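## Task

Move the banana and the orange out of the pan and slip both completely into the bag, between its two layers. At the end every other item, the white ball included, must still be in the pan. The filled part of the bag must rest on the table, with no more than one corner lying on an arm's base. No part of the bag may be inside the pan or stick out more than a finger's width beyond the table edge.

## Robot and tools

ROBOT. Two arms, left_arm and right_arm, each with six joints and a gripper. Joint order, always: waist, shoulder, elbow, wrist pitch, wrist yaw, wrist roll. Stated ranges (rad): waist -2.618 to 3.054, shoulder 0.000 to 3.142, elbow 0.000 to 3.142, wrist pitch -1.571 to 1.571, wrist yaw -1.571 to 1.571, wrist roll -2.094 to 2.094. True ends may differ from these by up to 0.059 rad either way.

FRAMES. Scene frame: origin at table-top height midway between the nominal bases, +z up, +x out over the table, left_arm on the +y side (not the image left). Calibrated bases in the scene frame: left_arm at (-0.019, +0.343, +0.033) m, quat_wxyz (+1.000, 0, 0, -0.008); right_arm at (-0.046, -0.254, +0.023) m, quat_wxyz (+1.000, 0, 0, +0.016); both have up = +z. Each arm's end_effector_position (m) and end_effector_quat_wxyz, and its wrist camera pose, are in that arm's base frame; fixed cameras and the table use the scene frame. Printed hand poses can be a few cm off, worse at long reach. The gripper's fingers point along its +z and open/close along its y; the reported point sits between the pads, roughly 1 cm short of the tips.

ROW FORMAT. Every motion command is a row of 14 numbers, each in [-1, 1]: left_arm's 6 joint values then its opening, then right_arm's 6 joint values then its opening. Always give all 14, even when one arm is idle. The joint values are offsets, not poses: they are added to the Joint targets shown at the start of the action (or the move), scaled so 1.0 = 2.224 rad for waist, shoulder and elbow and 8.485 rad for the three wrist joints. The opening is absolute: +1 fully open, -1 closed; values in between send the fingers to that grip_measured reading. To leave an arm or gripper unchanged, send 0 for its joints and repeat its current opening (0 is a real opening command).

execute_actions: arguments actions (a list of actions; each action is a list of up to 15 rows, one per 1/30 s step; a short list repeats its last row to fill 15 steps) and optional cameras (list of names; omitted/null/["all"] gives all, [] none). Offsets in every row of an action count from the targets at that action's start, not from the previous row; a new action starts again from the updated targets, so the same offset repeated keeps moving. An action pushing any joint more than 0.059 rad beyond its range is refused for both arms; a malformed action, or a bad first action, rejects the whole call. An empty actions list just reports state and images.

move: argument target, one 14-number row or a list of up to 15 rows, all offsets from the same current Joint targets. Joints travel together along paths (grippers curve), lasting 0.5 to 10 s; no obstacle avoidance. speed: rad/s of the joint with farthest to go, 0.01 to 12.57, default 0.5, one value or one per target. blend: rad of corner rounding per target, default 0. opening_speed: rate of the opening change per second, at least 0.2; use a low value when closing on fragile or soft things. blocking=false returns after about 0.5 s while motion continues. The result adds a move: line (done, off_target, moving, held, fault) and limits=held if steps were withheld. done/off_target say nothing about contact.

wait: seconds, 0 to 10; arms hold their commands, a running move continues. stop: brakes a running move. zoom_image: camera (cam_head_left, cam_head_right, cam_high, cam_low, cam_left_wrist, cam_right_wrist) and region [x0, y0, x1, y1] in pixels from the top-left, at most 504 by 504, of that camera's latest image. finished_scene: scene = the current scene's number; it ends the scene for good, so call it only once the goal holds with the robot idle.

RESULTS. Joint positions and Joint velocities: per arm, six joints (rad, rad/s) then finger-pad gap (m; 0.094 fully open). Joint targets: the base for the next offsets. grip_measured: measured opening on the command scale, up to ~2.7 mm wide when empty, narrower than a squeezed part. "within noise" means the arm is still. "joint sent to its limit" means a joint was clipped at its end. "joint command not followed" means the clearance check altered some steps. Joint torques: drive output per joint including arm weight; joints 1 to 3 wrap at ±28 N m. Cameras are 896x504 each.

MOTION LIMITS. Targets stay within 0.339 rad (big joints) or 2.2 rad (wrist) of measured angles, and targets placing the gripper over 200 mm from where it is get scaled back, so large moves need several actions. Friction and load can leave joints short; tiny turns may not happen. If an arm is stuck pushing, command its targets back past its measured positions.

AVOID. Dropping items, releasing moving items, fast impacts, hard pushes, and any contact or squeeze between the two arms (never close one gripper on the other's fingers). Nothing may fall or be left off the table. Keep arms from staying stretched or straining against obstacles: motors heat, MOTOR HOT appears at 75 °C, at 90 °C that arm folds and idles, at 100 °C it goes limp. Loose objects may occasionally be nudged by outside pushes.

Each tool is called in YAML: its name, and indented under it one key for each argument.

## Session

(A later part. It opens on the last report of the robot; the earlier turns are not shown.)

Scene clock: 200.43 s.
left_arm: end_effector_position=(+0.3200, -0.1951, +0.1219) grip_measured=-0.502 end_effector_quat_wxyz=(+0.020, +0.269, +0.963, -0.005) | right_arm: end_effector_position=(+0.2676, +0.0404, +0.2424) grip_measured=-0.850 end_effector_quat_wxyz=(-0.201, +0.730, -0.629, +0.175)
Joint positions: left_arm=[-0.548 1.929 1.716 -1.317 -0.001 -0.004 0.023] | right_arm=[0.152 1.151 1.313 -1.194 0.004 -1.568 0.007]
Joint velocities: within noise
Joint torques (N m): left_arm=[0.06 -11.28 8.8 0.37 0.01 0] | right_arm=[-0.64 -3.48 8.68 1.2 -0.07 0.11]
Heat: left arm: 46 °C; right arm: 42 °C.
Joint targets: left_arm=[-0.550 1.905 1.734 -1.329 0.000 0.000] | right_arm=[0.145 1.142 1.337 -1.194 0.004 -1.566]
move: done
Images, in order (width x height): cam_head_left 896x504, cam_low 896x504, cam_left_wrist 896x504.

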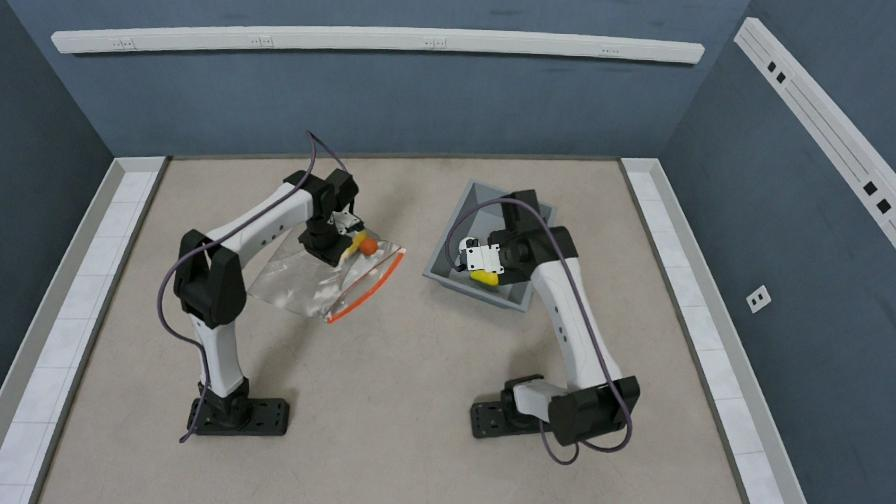

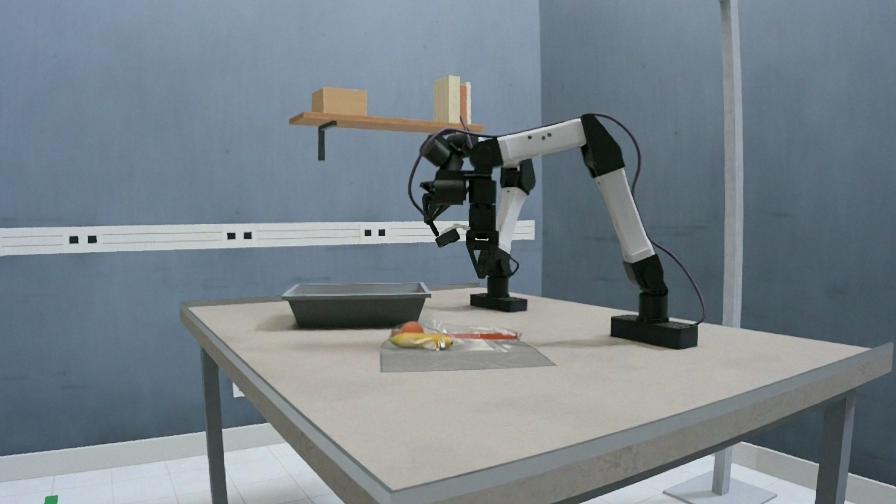

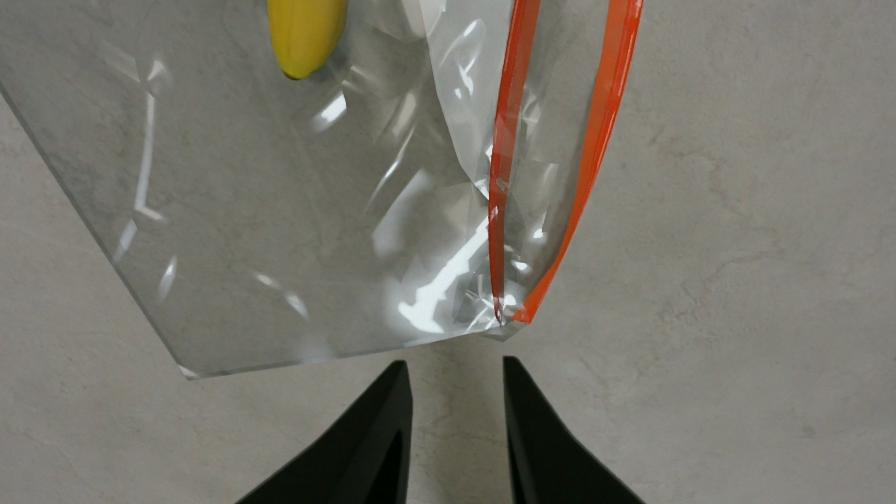

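Check the head view after moving the left arm away.

move:
  target: [0,-0.3426,-0.1785,0.0159,0,0,-0.5,-0.1,0,0,0,0,0,-0.85]
  speed: 0.6
  cameras: ["cam_head_left","cam_head_right","cam_left_wrist"]

zoom_image:
  camera: "cam_head_left"
  region: [230, 180, 440, 340]

zoom_image:
  camera: "cam_head_right"
  region: [230, 170, 560, 340]

Scene clock: 202.67 s.
left_arm: end_effector_position=(+0.2319, -0.1413, +0.2553) grip_measured=-0.502 end_effector_quat_wxyz=(+0.271, +0.258, +0.924, -0.076) | right_arm: end_effector_position=(+0.2699, -0.0196, +0.2424) grip_measured=-0.850 end_effector_quat_wxyz=(-0.181, +0.656, -0.706, +0.196)
Joint positions: left_arm=[-0.548 1.144 1.348 -1.203 -0.001 -0.004 0.023] | right_arm=[-0.07 1.151 1.313 -1.194 0.004 -1.568 0.007]
Joint velocities: within noise
Joint torques (N m): left_arm=[0.08 -2.78 6.38 1.72 0.02 -0.02] | right_arm=[-0.65 -3.49 8.68 1.2 -0.07 0.11]
Heat: left arm: 45 °C; right arm: 42 °C.
Joint targets: left_arm=[-0.550 1.143 1.337 -1.194 0.000 0.000] | right_arm=[-0.077 1.142 1.337 -1.194 0.004 -1.566]
move: done
Images, in order (width x height): cam_head_left 896x504, cam_head_right 896x504, cam_left_wrist 896x504.

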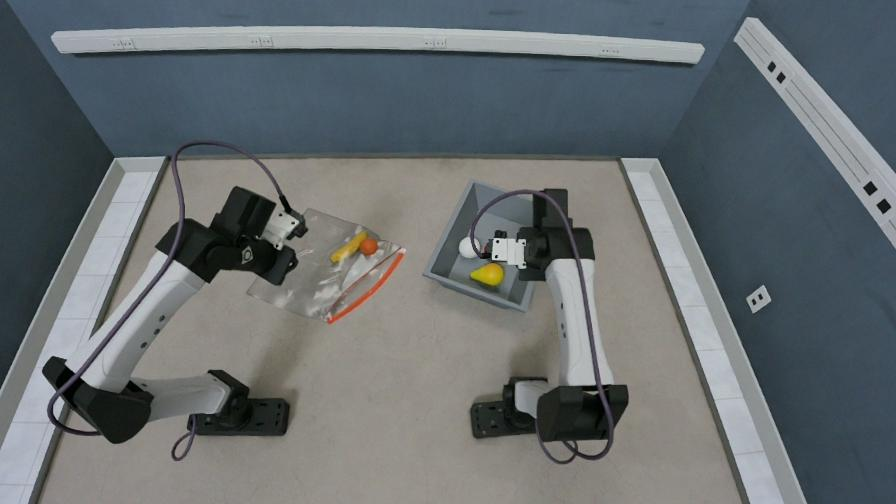

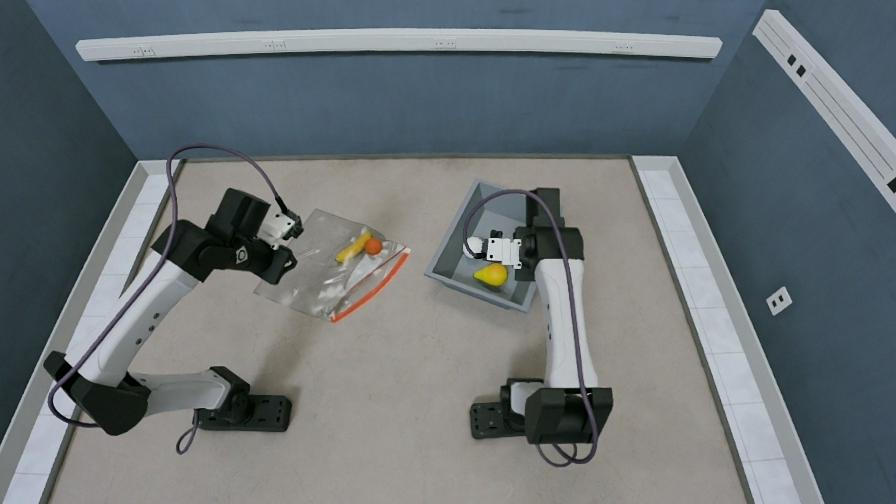

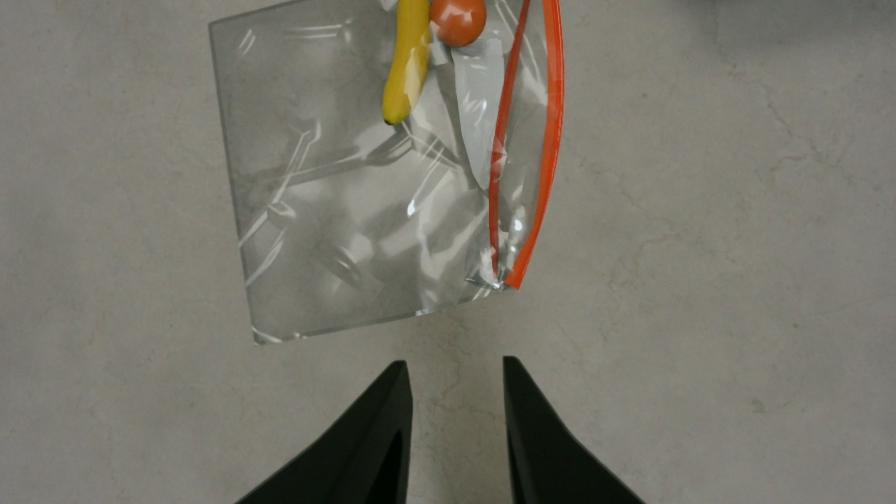

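Scaled by 2.400 from the camera's 896x504 image, which has a finer 1280x720 frame.

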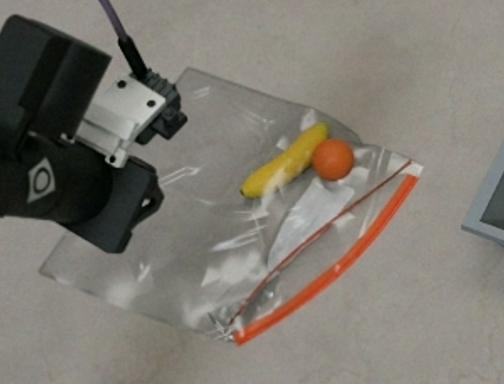

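Scaled by 1.527 from the camera's 896x504 image, which has a finer 1280x720 frame.

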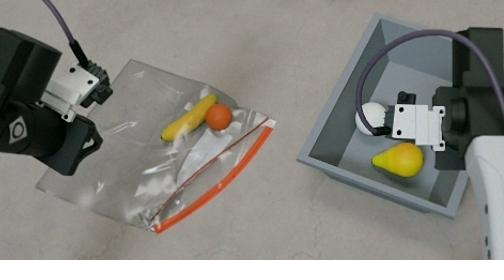

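finished_scene:
  scene: 2

The scene is finished: the task was done.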